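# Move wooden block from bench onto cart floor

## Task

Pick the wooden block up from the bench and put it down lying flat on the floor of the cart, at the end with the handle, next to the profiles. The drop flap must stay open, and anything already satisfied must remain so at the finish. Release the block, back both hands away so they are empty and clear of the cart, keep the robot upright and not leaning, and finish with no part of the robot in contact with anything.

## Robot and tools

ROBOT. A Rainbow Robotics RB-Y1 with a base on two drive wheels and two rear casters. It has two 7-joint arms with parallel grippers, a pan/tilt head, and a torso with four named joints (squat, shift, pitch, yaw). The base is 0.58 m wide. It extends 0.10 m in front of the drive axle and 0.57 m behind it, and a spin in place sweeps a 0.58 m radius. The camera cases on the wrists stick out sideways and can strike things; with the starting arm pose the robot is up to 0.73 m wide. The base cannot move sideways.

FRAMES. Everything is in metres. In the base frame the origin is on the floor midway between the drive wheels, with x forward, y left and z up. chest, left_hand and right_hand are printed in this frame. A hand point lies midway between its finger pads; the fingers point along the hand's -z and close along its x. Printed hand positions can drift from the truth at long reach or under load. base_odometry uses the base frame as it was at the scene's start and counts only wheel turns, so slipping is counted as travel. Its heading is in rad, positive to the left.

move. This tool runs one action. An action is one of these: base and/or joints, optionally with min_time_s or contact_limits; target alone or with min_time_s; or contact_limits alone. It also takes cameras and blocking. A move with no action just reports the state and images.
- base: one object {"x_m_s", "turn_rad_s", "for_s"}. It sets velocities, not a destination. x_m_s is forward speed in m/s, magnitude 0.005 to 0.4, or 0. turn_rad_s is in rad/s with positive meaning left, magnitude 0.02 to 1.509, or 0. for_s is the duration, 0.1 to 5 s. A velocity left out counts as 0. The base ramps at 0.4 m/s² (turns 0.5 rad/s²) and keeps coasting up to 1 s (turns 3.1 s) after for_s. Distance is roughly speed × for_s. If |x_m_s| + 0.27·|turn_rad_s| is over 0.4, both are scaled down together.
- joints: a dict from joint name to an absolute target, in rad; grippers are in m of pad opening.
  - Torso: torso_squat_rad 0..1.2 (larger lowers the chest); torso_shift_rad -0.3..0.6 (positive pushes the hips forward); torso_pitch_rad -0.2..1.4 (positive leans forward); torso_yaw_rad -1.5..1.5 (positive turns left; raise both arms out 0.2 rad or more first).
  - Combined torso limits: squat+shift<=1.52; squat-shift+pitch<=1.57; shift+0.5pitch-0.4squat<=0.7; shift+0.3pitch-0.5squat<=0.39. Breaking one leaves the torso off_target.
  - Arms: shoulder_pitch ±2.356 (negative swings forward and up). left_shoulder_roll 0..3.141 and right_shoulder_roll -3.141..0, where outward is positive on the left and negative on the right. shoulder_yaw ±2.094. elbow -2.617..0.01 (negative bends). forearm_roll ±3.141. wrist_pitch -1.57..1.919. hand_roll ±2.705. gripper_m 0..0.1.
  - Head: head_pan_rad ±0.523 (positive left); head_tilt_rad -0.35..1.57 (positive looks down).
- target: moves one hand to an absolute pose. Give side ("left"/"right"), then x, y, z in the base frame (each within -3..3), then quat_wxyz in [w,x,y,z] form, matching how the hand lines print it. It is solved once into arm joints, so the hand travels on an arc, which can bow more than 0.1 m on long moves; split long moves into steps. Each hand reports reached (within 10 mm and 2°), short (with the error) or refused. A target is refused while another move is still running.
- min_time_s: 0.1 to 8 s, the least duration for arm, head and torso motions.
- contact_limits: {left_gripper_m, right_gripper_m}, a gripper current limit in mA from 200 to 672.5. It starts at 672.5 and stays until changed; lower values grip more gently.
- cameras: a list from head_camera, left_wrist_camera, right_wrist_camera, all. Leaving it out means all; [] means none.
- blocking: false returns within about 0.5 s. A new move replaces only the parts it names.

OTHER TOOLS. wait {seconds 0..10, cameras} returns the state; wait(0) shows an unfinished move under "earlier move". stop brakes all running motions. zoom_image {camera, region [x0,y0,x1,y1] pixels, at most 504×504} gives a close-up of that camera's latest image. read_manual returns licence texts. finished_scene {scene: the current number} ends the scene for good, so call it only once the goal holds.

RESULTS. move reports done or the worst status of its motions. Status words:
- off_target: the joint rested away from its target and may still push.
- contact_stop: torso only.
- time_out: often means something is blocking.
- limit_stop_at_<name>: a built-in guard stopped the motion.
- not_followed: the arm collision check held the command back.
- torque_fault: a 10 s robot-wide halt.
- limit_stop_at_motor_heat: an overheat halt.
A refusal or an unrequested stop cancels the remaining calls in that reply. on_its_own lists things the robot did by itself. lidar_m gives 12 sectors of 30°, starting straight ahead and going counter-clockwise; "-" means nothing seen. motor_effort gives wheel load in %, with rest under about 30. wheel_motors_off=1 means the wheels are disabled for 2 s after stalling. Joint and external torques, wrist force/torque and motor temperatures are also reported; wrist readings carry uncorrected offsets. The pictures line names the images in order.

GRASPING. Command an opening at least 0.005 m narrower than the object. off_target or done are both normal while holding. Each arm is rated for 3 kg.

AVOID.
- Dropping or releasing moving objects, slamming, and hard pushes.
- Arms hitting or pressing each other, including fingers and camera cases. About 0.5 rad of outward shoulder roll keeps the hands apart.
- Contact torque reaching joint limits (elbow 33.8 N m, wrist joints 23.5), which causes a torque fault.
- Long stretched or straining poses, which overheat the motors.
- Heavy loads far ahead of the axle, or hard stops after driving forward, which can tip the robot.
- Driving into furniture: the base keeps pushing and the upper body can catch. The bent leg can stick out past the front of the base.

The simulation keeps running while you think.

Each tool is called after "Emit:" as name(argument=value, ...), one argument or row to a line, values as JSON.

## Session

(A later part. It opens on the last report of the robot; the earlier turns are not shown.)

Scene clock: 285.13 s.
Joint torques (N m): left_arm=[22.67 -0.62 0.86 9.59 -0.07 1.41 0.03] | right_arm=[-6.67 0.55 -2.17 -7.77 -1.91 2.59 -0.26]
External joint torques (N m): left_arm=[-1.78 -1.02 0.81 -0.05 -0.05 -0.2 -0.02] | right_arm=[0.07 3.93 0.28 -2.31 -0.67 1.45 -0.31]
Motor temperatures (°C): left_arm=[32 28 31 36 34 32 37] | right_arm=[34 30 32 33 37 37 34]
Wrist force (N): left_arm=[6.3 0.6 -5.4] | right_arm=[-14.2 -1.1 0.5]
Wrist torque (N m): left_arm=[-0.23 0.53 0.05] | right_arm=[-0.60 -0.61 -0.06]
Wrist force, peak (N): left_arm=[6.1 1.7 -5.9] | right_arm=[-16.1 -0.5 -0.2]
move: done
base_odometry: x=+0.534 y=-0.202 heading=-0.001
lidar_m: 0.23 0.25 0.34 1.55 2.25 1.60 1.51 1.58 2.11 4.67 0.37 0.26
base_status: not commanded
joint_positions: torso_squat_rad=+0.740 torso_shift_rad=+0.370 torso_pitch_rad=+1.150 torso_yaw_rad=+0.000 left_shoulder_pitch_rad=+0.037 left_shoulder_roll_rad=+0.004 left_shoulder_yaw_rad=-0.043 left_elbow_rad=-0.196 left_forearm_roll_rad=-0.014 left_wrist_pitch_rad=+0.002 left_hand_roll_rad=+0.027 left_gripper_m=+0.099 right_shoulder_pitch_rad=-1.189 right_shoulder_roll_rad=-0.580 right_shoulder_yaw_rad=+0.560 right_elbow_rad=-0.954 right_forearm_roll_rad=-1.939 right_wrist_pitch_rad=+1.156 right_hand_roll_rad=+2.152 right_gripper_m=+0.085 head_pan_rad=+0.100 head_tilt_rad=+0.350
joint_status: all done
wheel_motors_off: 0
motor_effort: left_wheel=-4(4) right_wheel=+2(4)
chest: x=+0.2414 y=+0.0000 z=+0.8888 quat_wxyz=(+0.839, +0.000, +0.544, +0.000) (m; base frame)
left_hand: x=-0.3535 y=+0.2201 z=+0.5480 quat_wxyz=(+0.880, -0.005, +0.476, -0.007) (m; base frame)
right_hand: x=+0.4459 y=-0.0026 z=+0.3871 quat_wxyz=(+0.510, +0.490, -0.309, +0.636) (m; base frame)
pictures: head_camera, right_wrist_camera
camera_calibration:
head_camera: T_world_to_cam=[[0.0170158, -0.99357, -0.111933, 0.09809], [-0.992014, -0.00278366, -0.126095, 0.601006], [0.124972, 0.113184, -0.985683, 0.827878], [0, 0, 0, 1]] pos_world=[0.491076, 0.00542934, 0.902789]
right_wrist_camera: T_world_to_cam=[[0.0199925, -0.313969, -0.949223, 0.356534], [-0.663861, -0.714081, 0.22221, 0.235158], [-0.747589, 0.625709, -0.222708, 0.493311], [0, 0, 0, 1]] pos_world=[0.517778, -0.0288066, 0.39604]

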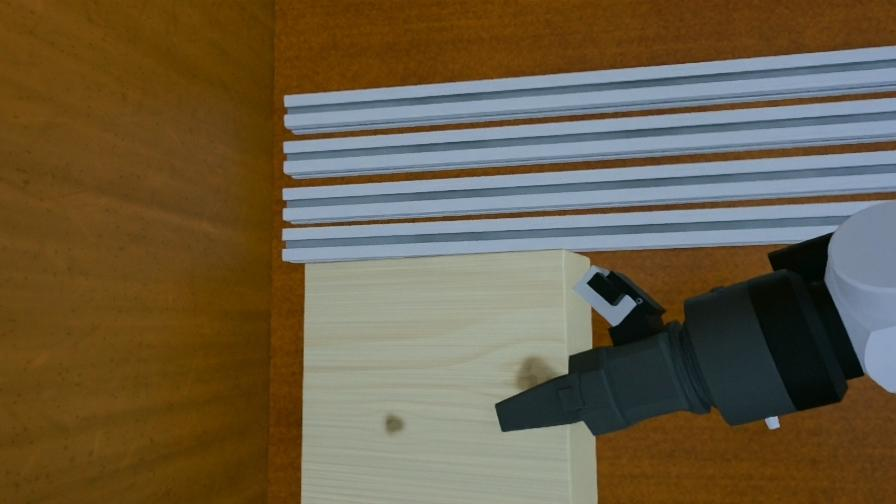

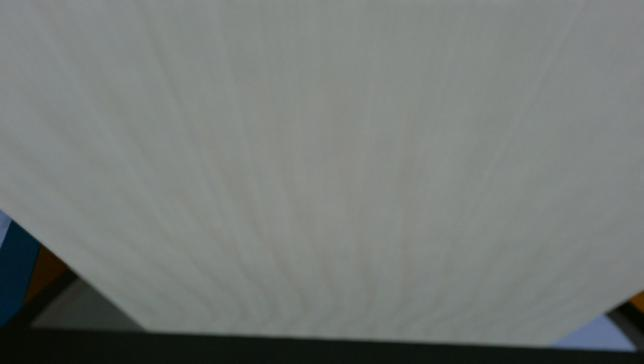

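Emit:
move(
  joints={"right_gripper_m": 0.1},
  cameras=[],
)

Emit:
move(
  joints={"torso_squat_rad": 0.77, "torso_shift_rad": 0.385},
  min_time_s=2,
  cameras=["head_camera"],
)

Scene clock: 287.67 s.
Joint torques (N m): left_arm=[22.59 -0.41 0.74 9.67 -0.03 1.36 0.03] | right_arm=[-7.11 0.59 -2.04 -8.01 -2.02 2.82 -0.17]
External joint torques (N m): left_arm=[-1.86 -0.81 0.69 0.03 -0.01 -0.25 -0.02] | right_arm=[-0.38 3.97 0.41 -2.55 -0.78 1.69 -0.21]
Motor temperatures (°C): left_arm=[32 28 31 36 34 32 37] | right_arm=[34 30 32 33 37 37 34]
Wrist force (N): left_arm=[6.8 1.0 -4.9] | right_arm=[-14.2 -1.1 2.7]
Wrist torque (N m): left_arm=[-0.24 0.57 0.03] | right_arm=[-0.59 -0.64 -0.11]
Wrist force, peak (N): left_arm=[6.5 1.3 -5.7] | right_arm=[-15.0 -1.2 2.3]
move: done
base_odometry: x=+0.534 y=-0.202 heading=-0.001
lidar_m: 0.23 0.25 0.34 1.54 2.24 1.60 1.51 1.58 2.11 4.69 0.37 0.25
base_status: not commanded
joint_positions: torso_squat_rad=+0.740 torso_shift_rad=+0.370 torso_pitch_rad=+1.150 torso_yaw_rad=+0.000 left_shoulder_pitch_rad=+0.037 left_shoulder_roll_rad=+0.004 left_shoulder_yaw_rad=-0.043 left_elbow_rad=-0.196 left_forearm_roll_rad=-0.014 left_wrist_pitch_rad=+0.002 left_hand_roll_rad=+0.027 left_gripper_m=+0.099 right_shoulder_pitch_rad=-1.189 right_shoulder_roll_rad=-0.580 right_shoulder_yaw_rad=+0.560 right_elbow_rad=-0.954 right_forearm_roll_rad=-1.939 right_wrist_pitch_rad=+1.156 right_hand_roll_rad=+2.152 right_gripper_m=+0.099 head_pan_rad=+0.100 head_tilt_rad=+0.350
joint_status: all done
wheel_motors_off: 0
motor_effort: left_wheel=-3(4) right_wheel=+1(3)
chest: x=+0.2414 y=+0.0000 z=+0.8888 quat_wxyz=(+0.839, +0.000, +0.544, +0.000) (m; base frame)
left_hand: x=-0.3535 y=+0.2201 z=+0.5480 quat_wxyz=(+0.880, -0.005, +0.476, -0.007) (m; base frame)
right_hand: x=+0.4459 y=-0.0026 z=+0.3871 quat_wxyz=(+0.510, +0.490, -0.309, +0.636) (m; base frame)
pictures: none
No camera images: "cameras" was empty.

Scene clock: 289.97 s.
Joint torques (N m): left_arm=[22.55 -0.52 0.96 9.62 -0.05 1.34 0.01] | right_arm=[-7.04 0.75 -1.85 -7.89 -1.97 2.83 -0.23]
External joint torques (N m): left_arm=[-1.9 -0.92 0.91 -0.02 -0.03 -0.27 -0.04] | right_arm=[-0.31 4.13 0.6 -2.43 -0.73 1.7 -0.27]
Motor temperatures (°C): left_arm=[32 28 31 36 34 32 37] | right_arm=[34 30 32 32 37 37 34]
Wrist force (N): left_arm=[6.5 1.6 -5.8] | right_arm=[-14.6 -2.1 2.9]
Wrist torque (N m): left_arm=[-0.30 0.56 0.09] | right_arm=[-0.89 -0.76 0.14]
Wrist force, peak (N): left_arm=[6.8 1.6 -5.7] | right_arm=[-14.9 -1.9 2.6]
move: done
base_odometry: x=+0.534 y=-0.202 heading=-0.001
lidar_m: 0.24 0.25 0.34 1.55 2.24 1.61 1.51 1.59 2.11 4.68 0.38 0.26
base_status: not commanded
joint_positions: torso_squat_rad=+0.770 torso_shift_rad=+0.385 torso_pitch_rad=+1.150 torso_yaw_rad=+0.000 left_shoulder_pitch_rad=+0.037 left_shoulder_roll_rad=+0.004 left_shoulder_yaw_rad=-0.043 left_elbow_rad=-0.196 left_forearm_roll_rad=-0.014 left_wrist_pitch_rad=+0.002 left_hand_roll_rad=+0.027 left_gripper_m=+0.099 right_shoulder_pitch_rad=-1.189 right_shoulder_roll_rad=-0.580 right_shoulder_yaw_rad=+0.560 right_elbow_rad=-0.954 right_forearm_roll_rad=-1.939 right_wrist_pitch_rad=+1.156 right_hand_roll_rad=+2.152 right_gripper_m=+0.099 head_pan_rad=+0.100 head_tilt_rad=+0.350
joint_status: all done
wheel_motors_off: 0
motor_effort: left_wheel=-4(4) right_wheel=+4(5)
chest: x=+0.2432 y=+0.0000 z=+0.8726 quat_wxyz=(+0.839, +0.000, +0.544, +0.000) (m; base frame)
left_hand: x=-0.3517 y=+0.2201 z=+0.5319 quat_wxyz=(+0.880, -0.005, +0.476, -0.007) (m; base frame)
right_hand: x=+0.4477 y=-0.0026 z=+0.3709 quat_wxyz=(+0.510, +0.489, -0.309, +0.636) (m; base frame)
pictures: head_camera
camera_calibration:
head_camera: T_world_to_cam=[[0.0170158, -0.99357, -0.111933, 0.0962461], [-0.992014, -0.00278366, -0.126095, 0.600749], [0.124972, 0.113184, -0.985683, 0.811685], [0, 0, 0, 1]] pos_world=[0.492876, 0.00542934, 0.886589]

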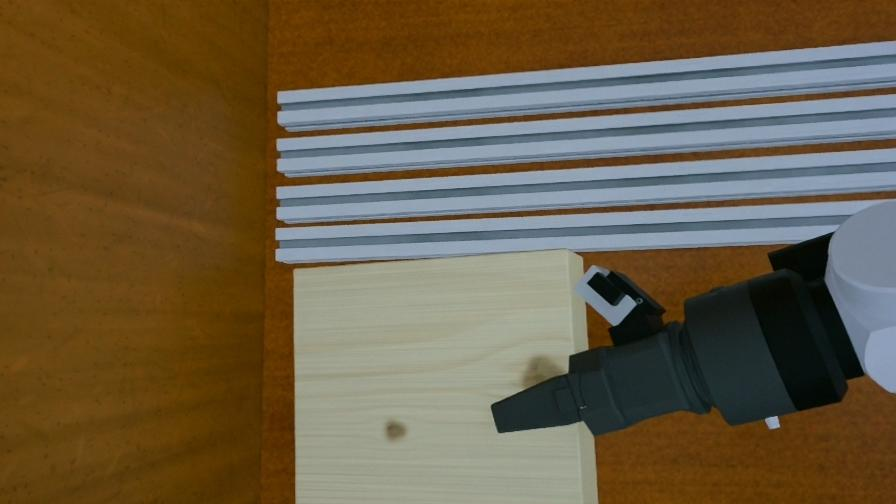

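Emit:
move(
  target={"side": "right", "x": 0.449, "y": -0.02, "z": 0.362, "quat_wxyz": [0.5086, 0.4912, -0.3100, 0.6356]},
  min_time_s=2,
  cameras=["head_camera","right_wrist_camera"],
)

Scene clock: 293.10 s.
Joint torques (N m): left_arm=[22.36 -0.38 0.75 9.7 -0.15 1.34 0.02] | right_arm=[-10.23 -1.08 -5.05 -6.65 -3.17 3.07 0.13]
External joint torques (N m): left_arm=[-2.09 -0.78 0.69 0.05 -0.13 -0.27 -0.02] | right_arm=[-3.48 2.86 -2.71 -1.8 -1.98 1.83 0.09]
Motor temperatures (°C): left_arm=[32 28 31 36 34 32 37] | right_arm=[34 30 32 32 37 37 34]
Wrist force (N): left_arm=[6.4 1.3 -4.8] | right_arm=[-15.2 0.2 -4.8]
Wrist torque (N m): left_arm=[-0.25 0.49 0.07] | right_arm=[-0.18 -0.33 0.00]
Wrist force, peak (N): left_arm=[7.0 1.0 -5.5] | right_arm=[-16.3 0.2 -6.7]
move: done
base_odometry: x=+0.534 y=-0.202 heading=-0.001
lidar_m: 0.23 0.25 0.34 1.54 2.25 1.60 1.51 1.58 2.10 4.67 0.37 0.26
base_status: not commanded
joint_positions: torso_squat_rad=+0.770 torso_shift_rad=+0.385 torso_pitch_rad=+1.150 torso_yaw_rad=+0.000 left_shoulder_pitch_rad=+0.037 left_shoulder_roll_rad=+0.004 left_shoulder_yaw_rad=-0.043 left_elbow_rad=-0.196 left_forearm_roll_rad=-0.014 left_wrist_pitch_rad=+0.002 left_hand_roll_rad=+0.027 left_gripper_m=+0.099 right_shoulder_pitch_rad=-1.211 right_shoulder_roll_rad=-0.577 right_shoulder_yaw_rad=+0.543 right_elbow_rad=-0.845 right_forearm_roll_rad=-1.963 right_wrist_pitch_rad=+1.212 right_hand_roll_rad=+2.232 right_gripper_m=+0.099 head_pan_rad=+0.100 head_tilt_rad=+0.350
joint_status: all done
wheel_motors_off: 0
motor_effort: left_wheel=-4(4) right_wheel=+2(4)
chest: x=+0.2433 y=+0.0000 z=+0.8726 quat_wxyz=(+0.839, +0.000, +0.544, +0.000) (m; base frame)
left_hand: x=-0.3517 y=+0.2201 z=+0.5319 quat_wxyz=(+0.880, -0.005, +0.476, -0.007) (m; base frame)
right_hand: x=+0.4483 y=-0.0206 z=+0.3614 quat_wxyz=(+0.509, +0.491, -0.309, +0.636) (m; base frame)
right_hand_status: reached (checked arc, planned for 2.0 s): 1 mm and 0.1 deg off.
pictures: head_camera, right_wrist_camera
camera_calibration:
head_camera: T_world_to_cam=[[0.0171143, -0.993558, -0.112023, 0.0962639], [-0.992025, -0.00288055, -0.126008, 0.600765], [0.124874, 0.113286, -0.985684, 0.811623], [0, 0, 0, 1]] pos_world=[0.492976, 0.00542882, 0.886489]
right_wrist_camera: T_world_to_cam=[[0.0188799, -0.312099, -0.949862, 0.327189], [-0.662312, -0.715595, 0.22196, 0.22907], [-0.74899, 0.624915, -0.220217, 0.500444], [0, 0, 0, 1]] pos_world=[0.520366, -0.0466984, 0.370147]

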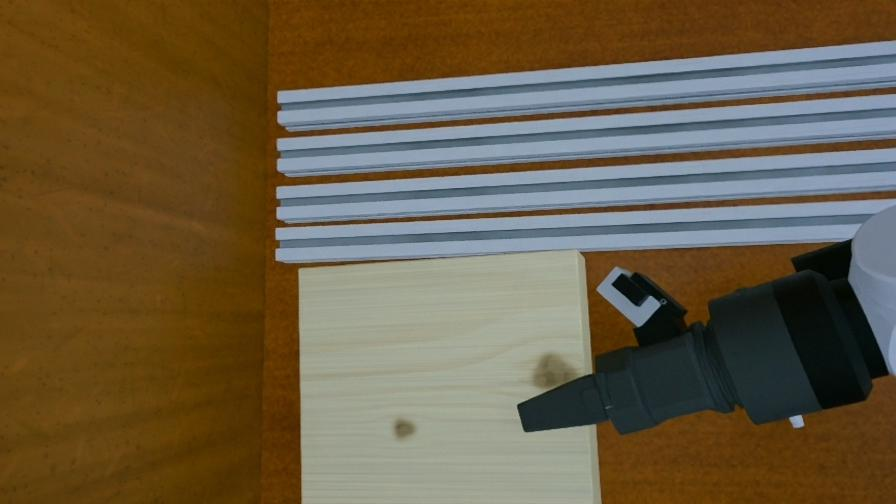

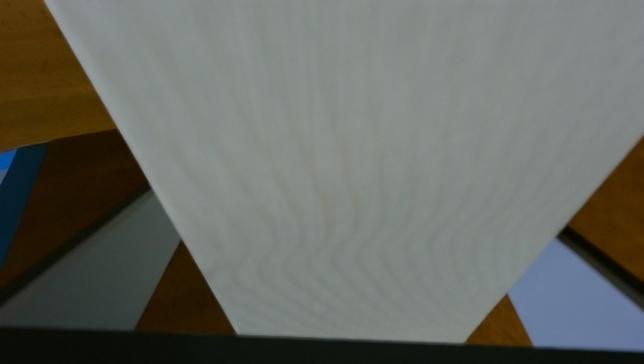

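Emit:
move(
  target={"side": "right", "x": 0.458, "y": -0.055, "z": 0.358, "quat_wxyz": [0.5086, 0.4912, -0.3100, 0.6356]},
  min_time_s=3,
  cameras=["head_camera","right_wrist_camera"],
)

Scene clock: 297.63 s.
Joint torques (N m): left_arm=[22.8 -0.61 0.85 9.66 -0.13 1.4 0.11] | right_arm=[-8.5 -6.76 -3.82 -3.46 -1.63 1.79 0.22]
External joint torques (N m): left_arm=[-1.64 -1 0.8 0.02 -0.1 -0.21 0.06] | right_arm=[-1.56 -1.38 -1.42 0.61 -0.51 0.44 0.17]
Motor temperatures (°C): left_arm=[32 28 31 36 34 32 37] | right_arm=[34 30 32 32 37 37 34]
Wrist force (N): left_arm=[6.3 0.9 -5.7] | right_arm=[-6.8 0.5 -1.3]
Wrist torque (N m): left_arm=[-0.23 0.52 0.02] | right_arm=[-0.16 -0.36 -0.08]
Wrist force, peak (N): left_arm=[6.9 1.0 -5.9] | right_arm=[-16.1 -0.4 -7.4]
move: done
base_odometry: x=+0.534 y=-0.202 heading=-0.001
lidar_m: 0.24 0.24 0.33 1.56 2.25 1.61 1.50 1.59 2.11 4.68 0.37 0.25
base_status: not commanded
joint_positions: torso_squat_rad=+0.770 torso_shift_rad=+0.385 torso_pitch_rad=+1.150 torso_yaw_rad=+0.000 left_shoulder_pitch_rad=+0.037 left_shoulder_roll_rad=+0.004 left_shoulder_yaw_rad=-0.043 left_elbow_rad=-0.196 left_forearm_roll_rad=-0.014 left_wrist_pitch_rad=+0.002 left_hand_roll_rad=+0.027 left_gripper_m=+0.099 right_shoulder_pitch_rad=-1.242 right_shoulder_roll_rad=-0.607 right_shoulder_yaw_rad=+0.518 right_elbow_rad=-0.729 right_forearm_roll_rad=-1.995 right_wrist_pitch_rad=+1.303 right_hand_roll_rad=+2.313 right_gripper_m=+0.099 head_pan_rad=+0.100 head_tilt_rad=+0.350
joint_status: all done
wheel_motors_off: 0
motor_effort: left_wheel=-2(4) right_wheel=+3(5)
chest: x=+0.2432 y=+0.0000 z=+0.8726 quat_wxyz=(+0.839, +0.000, +0.544, +0.000) (m; base frame)
left_hand: x=-0.3517 y=+0.2201 z=+0.5319 quat_wxyz=(+0.880, -0.005, +0.476, -0.007) (m; base frame)
right_hand: x=+0.4575 y=-0.0547 z=+0.3582 quat_wxyz=(+0.509, +0.491, -0.310, +0.636) (m; base frame)
right_hand_status: reached (checked arc, planned for 3.0 s): 1 mm and 0.0 deg off.
pictures: head_camera, right_wrist_camera
camera_calibration:
head_camera: T_world_to_cam=[[0.0171143, -0.993558, -0.112023, 0.0962656], [-0.992025, -0.00288055, -0.126008, 0.600666], [0.124874, 0.113286, -0.985684, 0.811635], [0, 0, 0, 1]] pos_world=[0.492876, 0.00542882, 0.886489]
right_wrist_camera: T_world_to_cam=[[0.0194267, -0.310588, -0.950346, 0.313224], [-0.662677, -0.715748, 0.220372, 0.212192], [-0.748653, 0.625491, -0.219724, 0.527667], [0, 0, 0, 1]] pos_world=[0.52957, -0.080891, 0.366851]

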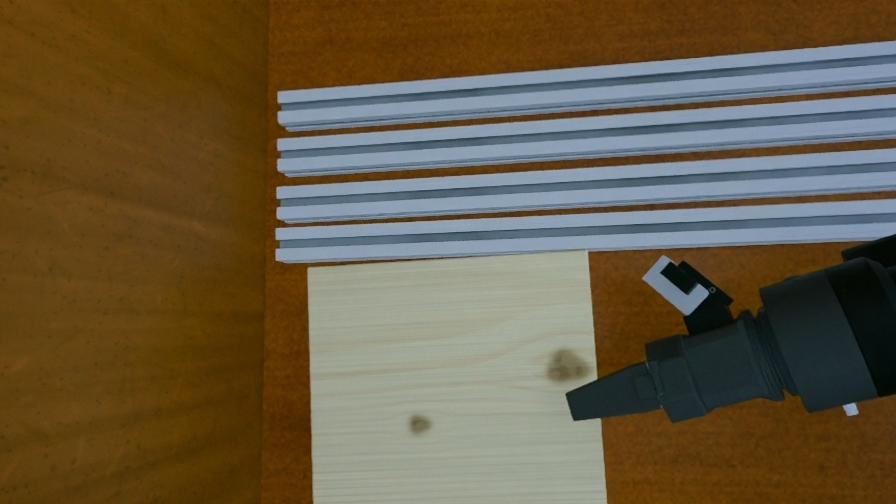

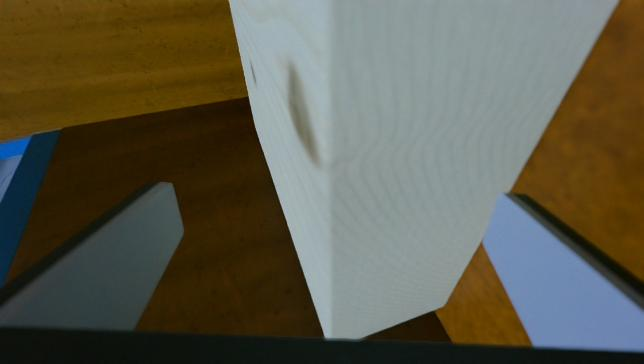

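Emit:
move(
  target={"side": "right", "x": 0.465, "y": -0.115, "z": 0.362, "quat_wxyz": [0.5086, 0.4912, -0.3100, 0.6356]},
  min_time_s=3,
  cameras=["head_camera","right_wrist_camera"],
)

Scene clock: 302.20 s.
Joint torques (N m): left_arm=[22.64 -0.26 0.94 9.66 -0.13 1.54 -0.01] | right_arm=[-8.41 -9.76 -4.5 -2.23 -1.43 1.73 0.16]
External joint torques (N m): left_arm=[-1.81 -0.65 0.89 0.02 -0.11 -0.07 -0.05] | right_arm=[-1.77 -1.82 -2.03 0.71 -0.42 0.27 0.11]
Motor temperatures (°C): left_arm=[32 28 31 36 34 32 37] | right_arm=[34 30 32 32 37 37 34]
Wrist force (N): left_arm=[6.3 0.4 -5.0] | right_arm=[-6.5 0.4 -1.5]
Wrist torque (N m): left_arm=[-0.12 0.47 0.06] | right_arm=[-0.16 -0.31 -0.08]
Wrist force, peak (N): left_arm=[7.1 1.0 -5.6] | right_arm=[-7.2 0.7 -1.5]
move: done
base_odometry: x=+0.534 y=-0.202 heading=-0.001
lidar_m: 0.24 0.25 0.33 1.54 2.26 1.58 1.51 1.59 2.12 4.68 0.37 0.26
base_status: not commanded
joint_positions: torso_squat_rad=+0.770 torso_shift_rad=+0.385 torso_pitch_rad=+1.150 torso_yaw_rad=+0.000 left_shoulder_pitch_rad=+0.037 left_shoulder_roll_rad=+0.004 left_shoulder_yaw_rad=-0.043 left_elbow_rad=-0.196 left_forearm_roll_rad=-0.014 left_wrist_pitch_rad=+0.002 left_hand_roll_rad=+0.027 left_gripper_m=+0.099 right_shoulder_pitch_rad=-1.259 right_shoulder_roll_rad=-0.683 right_shoulder_yaw_rad=+0.489 right_elbow_rad=-0.606 right_forearm_roll_rad=-2.034 right_wrist_pitch_rad=+1.435 right_hand_roll_rad=+2.411 right_gripper_m=+0.099 head_pan_rad=+0.100 head_tilt_rad=+0.350
joint_status: all done
wheel_motors_off: 0
motor_effort: left_wheel=-2(3) right_wheel=+1(5)
chest: x=+0.2432 y=+0.0000 z=+0.8726 quat_wxyz=(+0.839, +0.000, +0.544, +0.000) (m; base frame)
left_hand: x=-0.3517 y=+0.2201 z=+0.5319 quat_wxyz=(+0.880, -0.005, +0.476, -0.007) (m; base frame)
right_hand: x=+0.4646 y=-0.1147 z=+0.3622 quat_wxyz=(+0.509, +0.490, -0.310, +0.636) (m; base frame)
right_hand_status: reached (checked arc, planned for 3.0 s): 1 mm and 0.1 deg off.
pictures: head_camera, right_wrist_camera
camera_calibration:
head_camera: T_world_to_cam=[[0.0171143, -0.993558, -0.112023, 0.0962656], [-0.992025, -0.00288055, -0.126008, 0.600666], [0.124874, 0.113286, -0.985684, 0.811635], [0, 0, 0, 1]] pos_world=[0.492876, 0.00542882, 0.886489]
right_wrist_camera: T_world_to_cam=[[0.0196625, -0.31157, -0.95002, 0.297959], [-0.66331, -0.715037, 0.220776, 0.173273], [-0.748086, 0.625816, -0.220727, 0.571457], [0, 0, 0, 1]] pos_world=[0.536574, -0.140895, 0.370948]

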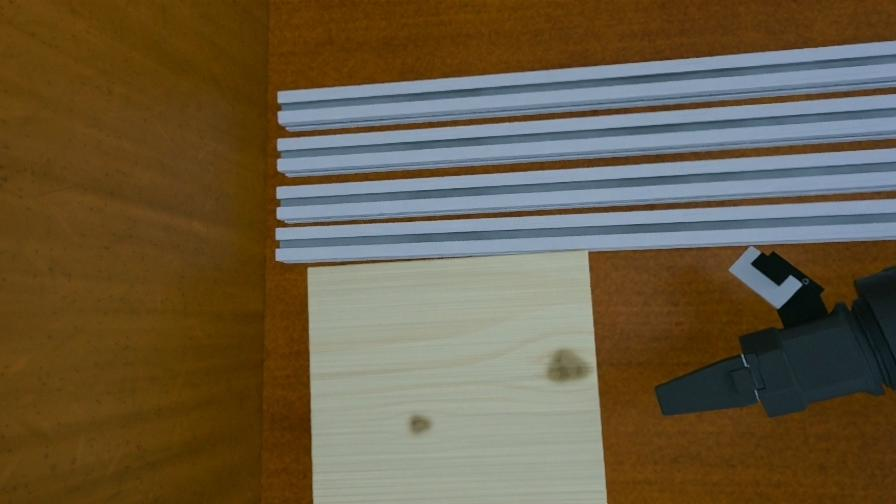

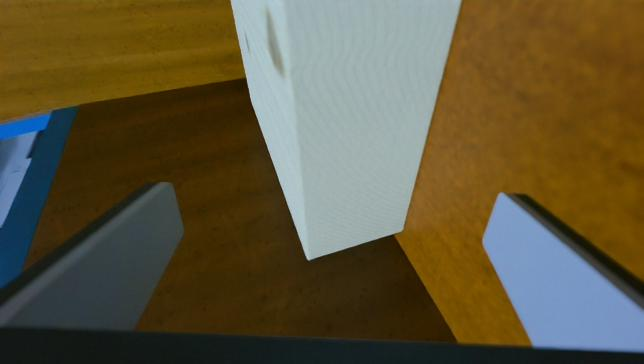

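Emit:
move(
  joints={"torso_squat_rad": 0.7, "torso_shift_rad": 0.35},
  min_time_s=1.5,
  cameras=[],
)

Emit:
move(
  target={"side": "right", "x": 0.45, "y": -0.13, "z": 0.5, "quat_wxyz": [0.5086, 0.4912, -0.3100, 0.6356]},
  min_time_s=2,
  cameras=["head_camera"],
)

Emit:
move(
  target={"side": "right", "x": 0.43, "y": -0.13, "z": 0.63, "quat_wxyz": [0.5086, 0.4912, -0.3100, 0.6356]},
  min_time_s=2,
  cameras=["head_camera"],
)

Scene clock: 306.53 s.
Joint torques (N m): left_arm=[22.11 -0.37 0.75 9.71 -0.12 1.46 -0.01] | right_arm=[-7.93 -9.6 -4.5 -2.05 -1.44 1.76 0.39]
External joint torques (N m): left_arm=[-2.33 -0.77 0.7 0.06 -0.1 -0.15 -0.06] | right_arm=[-1.28 -1.65 -2.03 0.89 -0.43 0.3 0.34]
Motor temperatures (°C): left_arm=[32 28 31 36 34 32 37] | right_arm=[34 30 32 32 36 37 34]
Wrist force (N): left_arm=[5.7 0.6 -5.2] | right_arm=[-6.4 0.7 -0.7]
Wrist torque (N m): left_arm=[-0.18 0.44 0.04] | right_arm=[-0.21 -0.33 -0.10]
Wrist force, peak (N): left_arm=[6.6 1.6 -5.9] | right_arm=[-7.3 1.1 -1.2]
move: done
base_odometry: x=+0.534 y=-0.202 heading=-0.001
lidar_m: 0.24 0.25 0.34 1.54 2.23 1.60 1.51 1.59 2.12 4.66 0.36 0.26
base_status: not commanded
joint_positions: torso_squat_rad=+0.700 torso_shift_rad=+0.350 torso_pitch_rad=+1.150 torso_yaw_rad=+0.000 left_shoulder_pitch_rad=+0.037 left_shoulder_roll_rad=+0.004 left_shoulder_yaw_rad=-0.043 left_elbow_rad=-0.196 left_forearm_roll_rad=-0.014 left_wrist_pitch_rad=+0.002 left_hand_roll_rad=+0.027 left_gripper_m=+0.099 right_shoulder_pitch_rad=-1.259 right_shoulder_roll_rad=-0.683 right_shoulder_yaw_rad=+0.489 right_elbow_rad=-0.606 right_forearm_roll_rad=-2.034 right_wrist_pitch_rad=+1.435 right_hand_roll_rad=+2.411 right_gripper_m=+0.099 head_pan_rad=+0.100 head_tilt_rad=+0.350
joint_status: all done
wheel_motors_off: 0
motor_effort: left_wheel=-2(3) right_wheel=+1(4)
chest: x=+0.2380 y=+0.0001 z=+0.9098 quat_wxyz=(+0.839, +0.000, +0.544, +0.000) (m; base frame)
left_hand: x=-0.3569 y=+0.2201 z=+0.5690 quat_wxyz=(+0.880, -0.005, +0.476, -0.007) (m; base frame)
right_hand: x=+0.4595 y=-0.1147 z=+0.3994 quat_wxyz=(+0.509, +0.490, -0.310, +0.636) (m; base frame)
pictures: none
No camera images: "cameras" was empty.

Scene clock: 308.87 s.
Joint torques (N m): left_arm=[22.95 -0.48 0.8 9.43 -0.1 1.51 0.05] | right_arm=[-2.65 -11.34 -6.15 -5.91 -1.86 1.14 0]
External joint torques (N m): left_arm=[-1.5 -0.88 0.75 -0.21 -0.08 -0.1 0] | right_arm=[0.98 -1.17 -1.2 -0.72 -0.43 0.2 -0.05]
Motor temperatures (°C): left_arm=[32 28 31 36 34 32 37] | right_arm=[34 30 32 32 36 37 34]
Wrist force (N): left_arm=[5.8 0.9 -5.3] | right_arm=[-6.5 0.2 -0.9]
Wrist torque (N m): left_arm=[-0.21 0.46 0.02] | right_arm=[-0.11 -0.36 -0.13]
Wrist force, peak (N): left_arm=[7.0 0.9 -5.6] | right_arm=[-7.1 0.4 -1.1]
move: done
base_odometry: x=+0.534 y=-0.202 heading=-0.001
lidar_m: 0.23 0.24 0.34 1.56 2.25 1.60 1.52 1.59 2.11 4.66 0.36 0.25
base_status: not commanded
joint_positions: torso_squat_rad=+0.700 torso_shift_rad=+0.350 torso_pitch_rad=+1.150 torso_yaw_rad=+0.000 left_shoulder_pitch_rad=+0.037 left_shoulder_roll_rad=+0.004 left_shoulder_yaw_rad=-0.043 left_elbow_rad=-0.196 left_forearm_roll_rad=-0.014 left_wrist_pitch_rad=+0.002 left_hand_roll_rad=+0.027 left_gripper_m=+0.099 right_shoulder_pitch_rad=-0.900 right_shoulder_roll_rad=-0.988 right_shoulder_yaw_rad=+0.358 right_elbow_rad=-1.440 right_forearm_roll_rad=-2.104 right_wrist_pitch_rad=+1.282 right_hand_roll_rad=+2.022 right_gripper_m=+0.099 head_pan_rad=+0.100 head_tilt_rad=+0.350
joint_status: all done
wheel_motors_off: 0
motor_effort: left_wheel=-2(3) right_wheel=+4(4)
chest: x=+0.2380 y=+0.0001 z=+0.9098 quat_wxyz=(+0.839, +0.000, +0.544, +0.000) (m; base frame)
left_hand: x=-0.3569 y=+0.2201 z=+0.5690 quat_wxyz=(+0.880, -0.005, +0.476, -0.007) (m; base frame)
right_hand: x=+0.4503 y=-0.1298 z=+0.5009 quat_wxyz=(+0.505, +0.495, -0.312, +0.634) (m; base frame)
right_hand_status: reached (checked arc, planned for 2.0 s): 1 mm and 0.7 deg off.
pictures: head_camera
camera_calibration:
head_camera: T_world_to_cam=[[0.0171251, -0.993558, -0.11202, 0.100512], [-0.992012, -0.00288037, -0.126108, 0.60038], [0.124973, 0.113285, -0.985672, 0.84888], [0, 0, 0, 1]] pos_world=[0.487776, 0.00542882, 0.923688]

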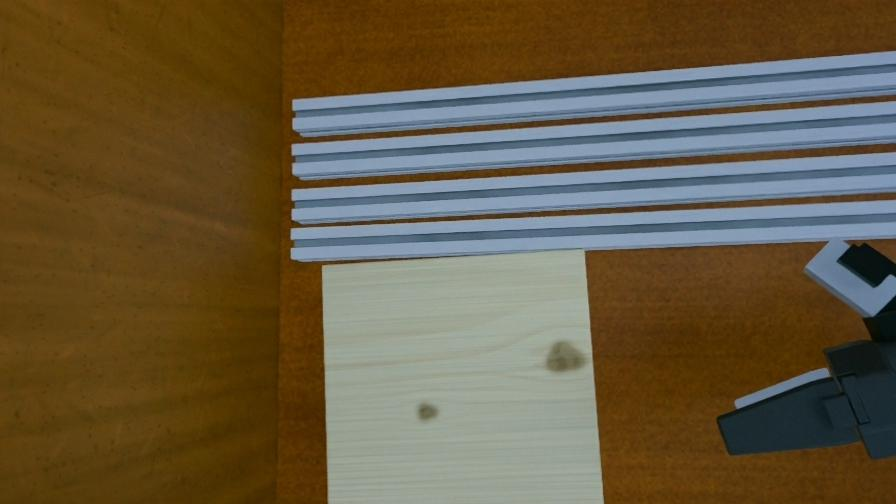

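Scene clock: 311.20 s.
Joint torques (N m): left_arm=[22.49 -0.38 0.69 9.7 -0.02 1.4 0.04] | right_arm=[-0.14 -11.11 -7.29 -6.3 -1.99 0.46 -0.02]
External joint torques (N m): left_arm=[-1.96 -0.78 0.63 0.05 0 -0.21 -0.01] | right_arm=[1.77 -1.48 -1.29 -0.73 -0.52 -0.04 -0.07]
Motor temperatures (°C): left_arm=[32 28 31 36 34 32 37] | right_arm=[34 30 32 32 36 37 34]
Wrist force (N): left_arm=[6.6 1.3 -5.4] | right_arm=[-6.1 0.9 -0.7]
Wrist torque (N m): left_arm=[-0.27 0.54 0.06] | right_arm=[-0.19 -0.31 -0.12]
Wrist force, peak (N): left_arm=[6.9 1.4 -5.6] | right_arm=[-7.0 1.0 -1.4]
move: done
base_odometry: x=+0.534 y=-0.202 heading=-0.001
lidar_m: 0.24 0.24 0.34 1.54 2.27 1.59 1.50 1.58 2.12 4.67 0.38 0.26
base_status: not commanded
joint_positions: torso_squat_rad=+0.700 torso_shift_rad=+0.350 torso_pitch_rad=+1.150 torso_yaw_rad=+0.000 left_shoulder_pitch_rad=+0.037 left_shoulder_roll_rad=+0.004 left_shoulder_yaw_rad=-0.043 left_elbow_rad=-0.196 left_forearm_roll_rad=-0.014 left_wrist_pitch_rad=+0.002 left_hand_roll_rad=+0.027 left_gripper_m=+0.099 right_shoulder_pitch_rad=-0.535 right_shoulder_roll_rad=-1.292 right_shoulder_yaw_rad=+0.072 right_elbow_rad=-2.067 right_forearm_roll_rad=-2.234 right_wrist_pitch_rad=+1.084 right_hand_roll_rad=+1.753 right_gripper_m=+0.099 head_pan_rad=+0.100 head_tilt_rad=+0.350
joint_status: all done
wheel_motors_off: 0
motor_effort: left_wheel=-2(3) right_wheel=+2(3)
chest: x=+0.2380 y=+0.0001 z=+0.9098 quat_wxyz=(+0.839, +0.000, +0.544, +0.000) (m; base frame)
left_hand: x=-0.3569 y=+0.2201 z=+0.5690 quat_wxyz=(+0.880, -0.005, +0.476, -0.007) (m; base frame)
right_hand: x=+0.4300 y=-0.1299 z=+0.6300 quat_wxyz=(+0.508, +0.492, -0.310, +0.636) (m; base frame)
right_hand_status: reached (checked arc, planned for 2.0 s): 0 mm and 0.1 deg off.
pictures: head_camera
camera_calibration:
head_camera: T_world_to_cam=[[0.0171251, -0.993558, -0.11202, 0.100512], [-0.992012, -0.00288037, -0.126108, 0.60038], [0.124973, 0.113285, -0.985672, 0.84888], [0, 0, 0, 1]] pos_world=[0.487776, 0.00542882, 0.923688]

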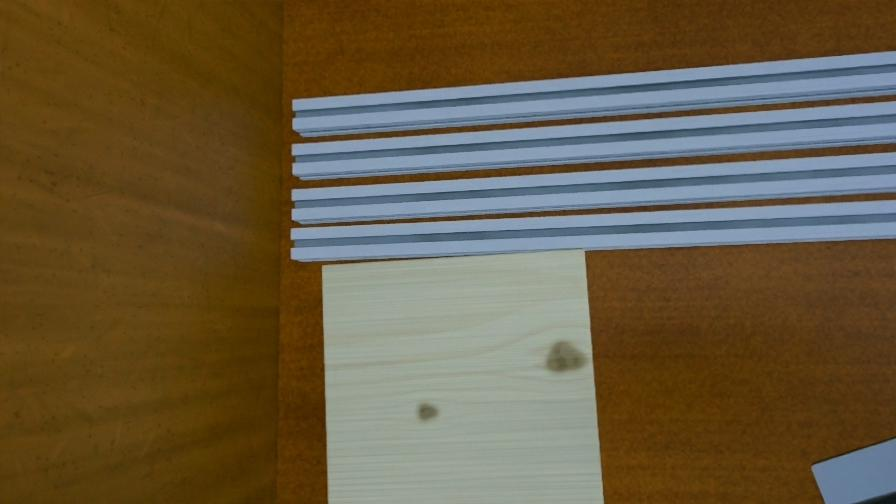

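Emit:
move(
  joints={"torso_squat_rad": 0.3, "torso_shift_rad": 0.1, "torso_pitch_rad": 0.6, "head_tilt_rad": 0.7, "head_pan_rad": 0.2},
  min_time_s=3,
  cameras=["head_camera"],
)

Emit:
move(
  base={"x_m_s": -0.25, "for_s": 2.4},
  cameras=["head_camera"],
)

Scene clock: 316.27 s.
Joint torques (N m): left_arm=[13 -0.48 0.96 5.57 0.06 0.65 -0.03] | right_arm=[-7.22 -13.69 -9.39 -4.11 -1.73 -0.55 -0.15]
External joint torques (N m): left_arm=[-1.34 -0.82 0.92 -0.08 0.07 -0.11 -0.06] | right_arm=[1.18 -0.99 -0.33 -0.69 -0.4 -0.02 -0.18]
Motor temperatures (°C): left_arm=[32 28 31 36 34 32 37] | right_arm=[34 30 32 31 36 36 34]
Wrist force (N): left_arm=[3.6 1.5 -7.4] | right_arm=[-5.8 3.7 -2.1]
Wrist torque (N m): left_arm=[-0.36 0.32 0.04] | right_arm=[-0.31 -0.29 -0.10]
Wrist force, peak (N): left_arm=[3.7 1.5 -8.4] | right_arm=[-5.5 4.1 -2.5]
move: done
base_odometry: x=+0.534 y=-0.202 heading=-0.001
lidar_m: 0.24 0.24 0.34 1.55 2.23 1.59 1.50 1.58 2.12 4.66 0.37 0.25
base_status: not commanded
joint_positions: torso_squat_rad=+0.300 torso_shift_rad=+0.100 torso_pitch_rad=+0.600 torso_yaw_rad=+0.000 left_shoulder_pitch_rad=+0.037 left_shoulder_roll_rad=+0.004 left_shoulder_yaw_rad=-0.043 left_elbow_rad=-0.196 left_forearm_roll_rad=-0.014 left_wrist_pitch_rad=+0.002 left_hand_roll_rad=+0.027 left_gripper_m=+0.099 right_shoulder_pitch_rad=-0.535 right_shoulder_roll_rad=-1.292 right_shoulder_yaw_rad=+0.072 right_elbow_rad=-2.067 right_forearm_roll_rad=-2.234 right_wrist_pitch_rad=+1.084 right_hand_roll_rad=+1.753 right_gripper_m=+0.099 head_pan_rad=+0.200 head_tilt_rad=+0.700
joint_status: all done
wheel_motors_off: 0
motor_effort: left_wheel=+0(4) right_wheel=+2(3)
chest: x=+0.0135 y=+0.0001 z=+1.2013 quat_wxyz=(+0.955, +0.000, +0.296, +0.000) (m; base frame)
left_hand: x=-0.3155 y=+0.2201 z=+0.5997 quat_wxyz=(+0.976, -0.003, +0.219, -0.008) (m; base frame)
right_hand: x=+0.3234 y=-0.1299 z=+1.0632 quat_wxyz=(+0.405, +0.301, -0.436, +0.745) (m; base frame)
pictures: head_camera
camera_calibration:
head_camera: T_world_to_cam=[[0.144961, -0.979857, -0.137358, 0.164217], [-0.940863, -0.0935465, -0.325617, 0.628493], [0.306209, 0.176437, -0.935471, 1.16747], [0, 0, 0, 1]] pos_world=[0.210031, 0.0137183, 1.31934]

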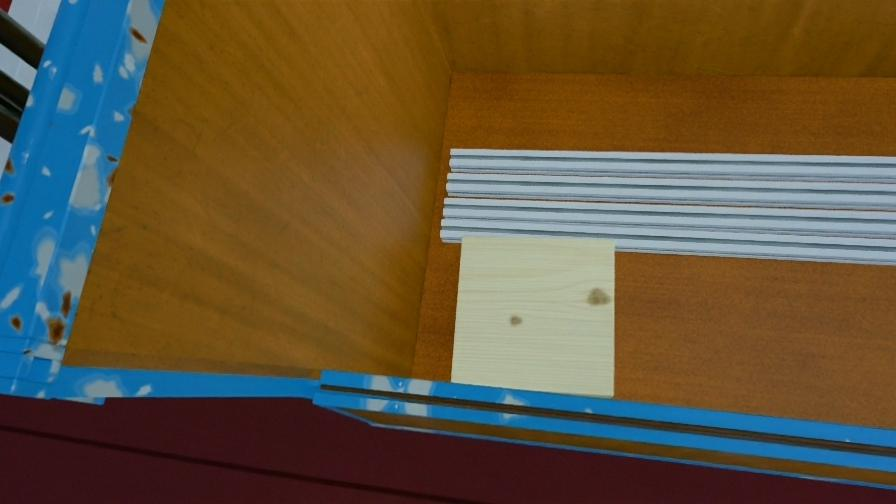

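Scene clock: 319.67 s.
Joint torques (N m): left_arm=[12.97 -0.67 0.97 5.56 -0.18 0.53 0.04] | right_arm=[-8.36 -13.7 -9.47 -3.75 -1.67 -0.52 -0.03]
External joint torques (N m): left_arm=[-1.36 -1.01 0.93 -0.09 -0.17 -0.22 0.02] | right_arm=[0.05 -1 -0.41 -0.34 -0.33 0.01 -0.07]
Motor temperatures (°C): left_arm=[32 28 31 36 34 32 37] | right_arm=[34 30 32 31 36 36 34]
Wrist force (N): left_arm=[3.2 1.4 -6.7] | right_arm=[-5.6 3.9 -1.7]
Wrist torque (N m): left_arm=[-0.34 0.31 0.07] | right_arm=[-0.31 -0.27 -0.10]
Wrist force, peak (N): left_arm=[4.0 1.7 -8.2] | right_arm=[-5.7 4.3 -2.2]
move: done
base_odometry: x=-0.067 y=-0.201 heading=-0.003
lidar_m: 0.83 0.86 1.78 4.18 1.37 0.97 0.91 0.96 1.30 3.21 1.27 0.88
base_status: done (sent for 2.4 of 2.4 s)
joint_positions: torso_squat_rad=+0.300 torso_shift_rad=+0.100 torso_pitch_rad=+0.600 torso_yaw_rad=+0.000 left_shoulder_pitch_rad=+0.037 left_shoulder_roll_rad=+0.004 left_shoulder_yaw_rad=-0.043 left_elbow_rad=-0.196 left_forearm_roll_rad=-0.014 left_wrist_pitch_rad=+0.002 left_hand_roll_rad=+0.027 left_gripper_m=+0.099 right_shoulder_pitch_rad=-0.535 right_shoulder_roll_rad=-1.292 right_shoulder_yaw_rad=+0.072 right_elbow_rad=-2.067 right_forearm_roll_rad=-2.234 right_wrist_pitch_rad=+1.084 right_hand_roll_rad=+1.753 right_gripper_m=+0.099 head_pan_rad=+0.200 head_tilt_rad=+0.700
joint_status: not commanded
wheel_motors_off: 0
motor_effort: left_wheel=-22(35) right_wheel=+22(43)
chest: x=+0.0134 y=+0.0001 z=+1.2013 quat_wxyz=(+0.955, +0.000, +0.295, +0.000) (m; base frame)
left_hand: x=-0.3155 y=+0.2201 z=+0.5998 quat_wxyz=(+0.976, -0.003, +0.219, -0.008) (m; base frame)
right_hand: x=+0.3234 y=-0.1299 z=+1.0632 quat_wxyz=(+0.405, +0.301, -0.436, +0.745) (m; base frame)
pictures: head_camera
camera_calibration:
head_camera: T_world_to_cam=[[0.144994, -0.979851, -0.137363, 0.164119], [-0.940849, -0.0935701, -0.325651, 0.628525], [0.306236, 0.176455, -0.935459, 1.16747], [0, 0, 0, 1]] pos_world=[0.210031, 0.0136182, 1.31934]

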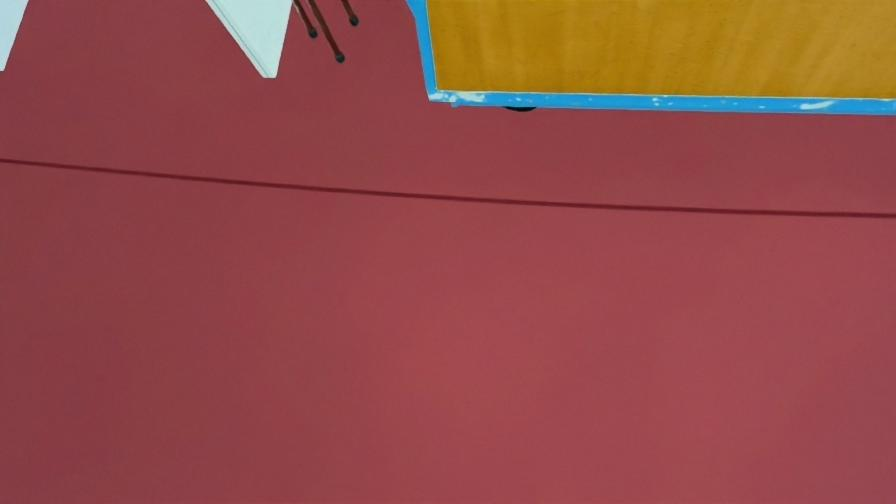

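Emit:
move(
  joints={"torso_pitch_rad": 0.0, "torso_shift_rad": 0.0, "head_tilt_rad": 0.5},
  cameras=["head_camera"],
)

Emit:
finished_scene(
  scene=2,
)

Scene clock: 323.33 s.
Joint torques (N m): left_arm=[-1.73 -0.7 0.8 -0.61 -0.06 -0.6 -0.01] | right_arm=[-12.5 -12.68 -9.92 -0.17 -1.09 -1.53 -0.15]
External joint torques (N m): left_arm=[-0.35 -0.86 0.79 -0.06 -0.07 -0.17 0] | right_arm=[0.1 -0.92 -0.58 -0.21 -0.34 -0.07 -0.16]
Motor temperatures (°C): left_arm=[32 28 31 36 34 32 37] | right_arm=[34 30 32 31 36 36 34]
Wrist force (N): left_arm=[-0.4 0.8 -7.4] | right_arm=[-3.2 6.4 -1.8]
Wrist torque (N m): left_arm=[-0.27 0.10 0.12] | right_arm=[-0.46 -0.16 -0.10]
Wrist force, peak (N): left_arm=[4.2 1.2 -7.7] | right_arm=[-6.3 4.1 -2.4]
move: done
base_odometry: x=-0.067 y=-0.201 heading=-0.003
lidar_m: 0.84 0.87 1.79 4.18 1.36 0.96 0.91 0.97 1.29 3.20 1.25 0.89
base_status: not commanded
joint_positions: torso_squat_rad=+0.300 torso_shift_rad=+0.000 torso_pitch_rad=+0.000 torso_yaw_rad=+0.000 left_shoulder_pitch_rad=+0.037 left_shoulder_roll_rad=+0.004 left_shoulder_yaw_rad=-0.043 left_elbow_rad=-0.196 left_forearm_roll_rad=-0.014 left_wrist_pitch_rad=+0.002 left_hand_roll_rad=+0.027 left_gripper_m=+0.099 right_shoulder_pitch_rad=-0.535 right_shoulder_roll_rad=-1.292 right_shoulder_yaw_rad=+0.072 right_elbow_rad=-2.067 right_forearm_roll_rad=-2.234 right_wrist_pitch_rad=+1.084 right_hand_roll_rad=+1.753 right_gripper_m=+0.099 head_pan_rad=+0.200 head_tilt_rad=+0.500
joint_status: all done
wheel_motors_off: 0
motor_effort: left_wheel=-21(23) right_wheel=+24(26)
chest: x=-0.2280 y=+0.0001 z=+1.2587 quat_wxyz=(+1.000, +0.000, +0.000, +0.000) (m; base frame)
left_hand: x=-0.1598 y=+0.2201 z=+0.5765 quat_wxyz=(+0.997, +0.000, -0.079, -0.009) (m; base frame)
right_hand: x=+0.1058 y=-0.1299 z=+1.3197 quat_wxyz=(+0.258, +0.067, -0.536, +0.801) (m; base frame)
pictures: head_camera
camera_calibration:
head_camera: T_world_to_cam=[[0.203414, -0.978597, -0.0311416, 0.0865029], [-0.425308, -0.0596674, -0.90308, 1.2813], [0.881893, 0.196944, -0.428343, 0.751665], [0, 0, 0, 1]] pos_world=[-0.135535, 0.0130678, 1.48178]

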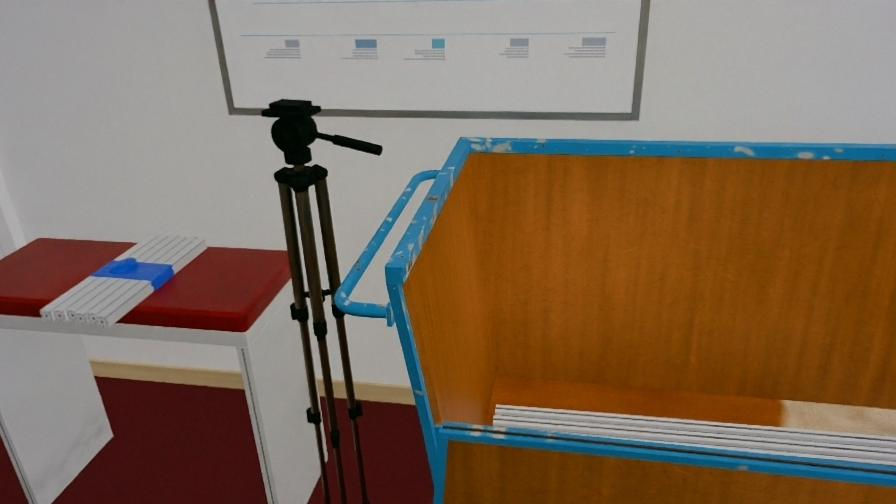

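The scene is finished: the task was done.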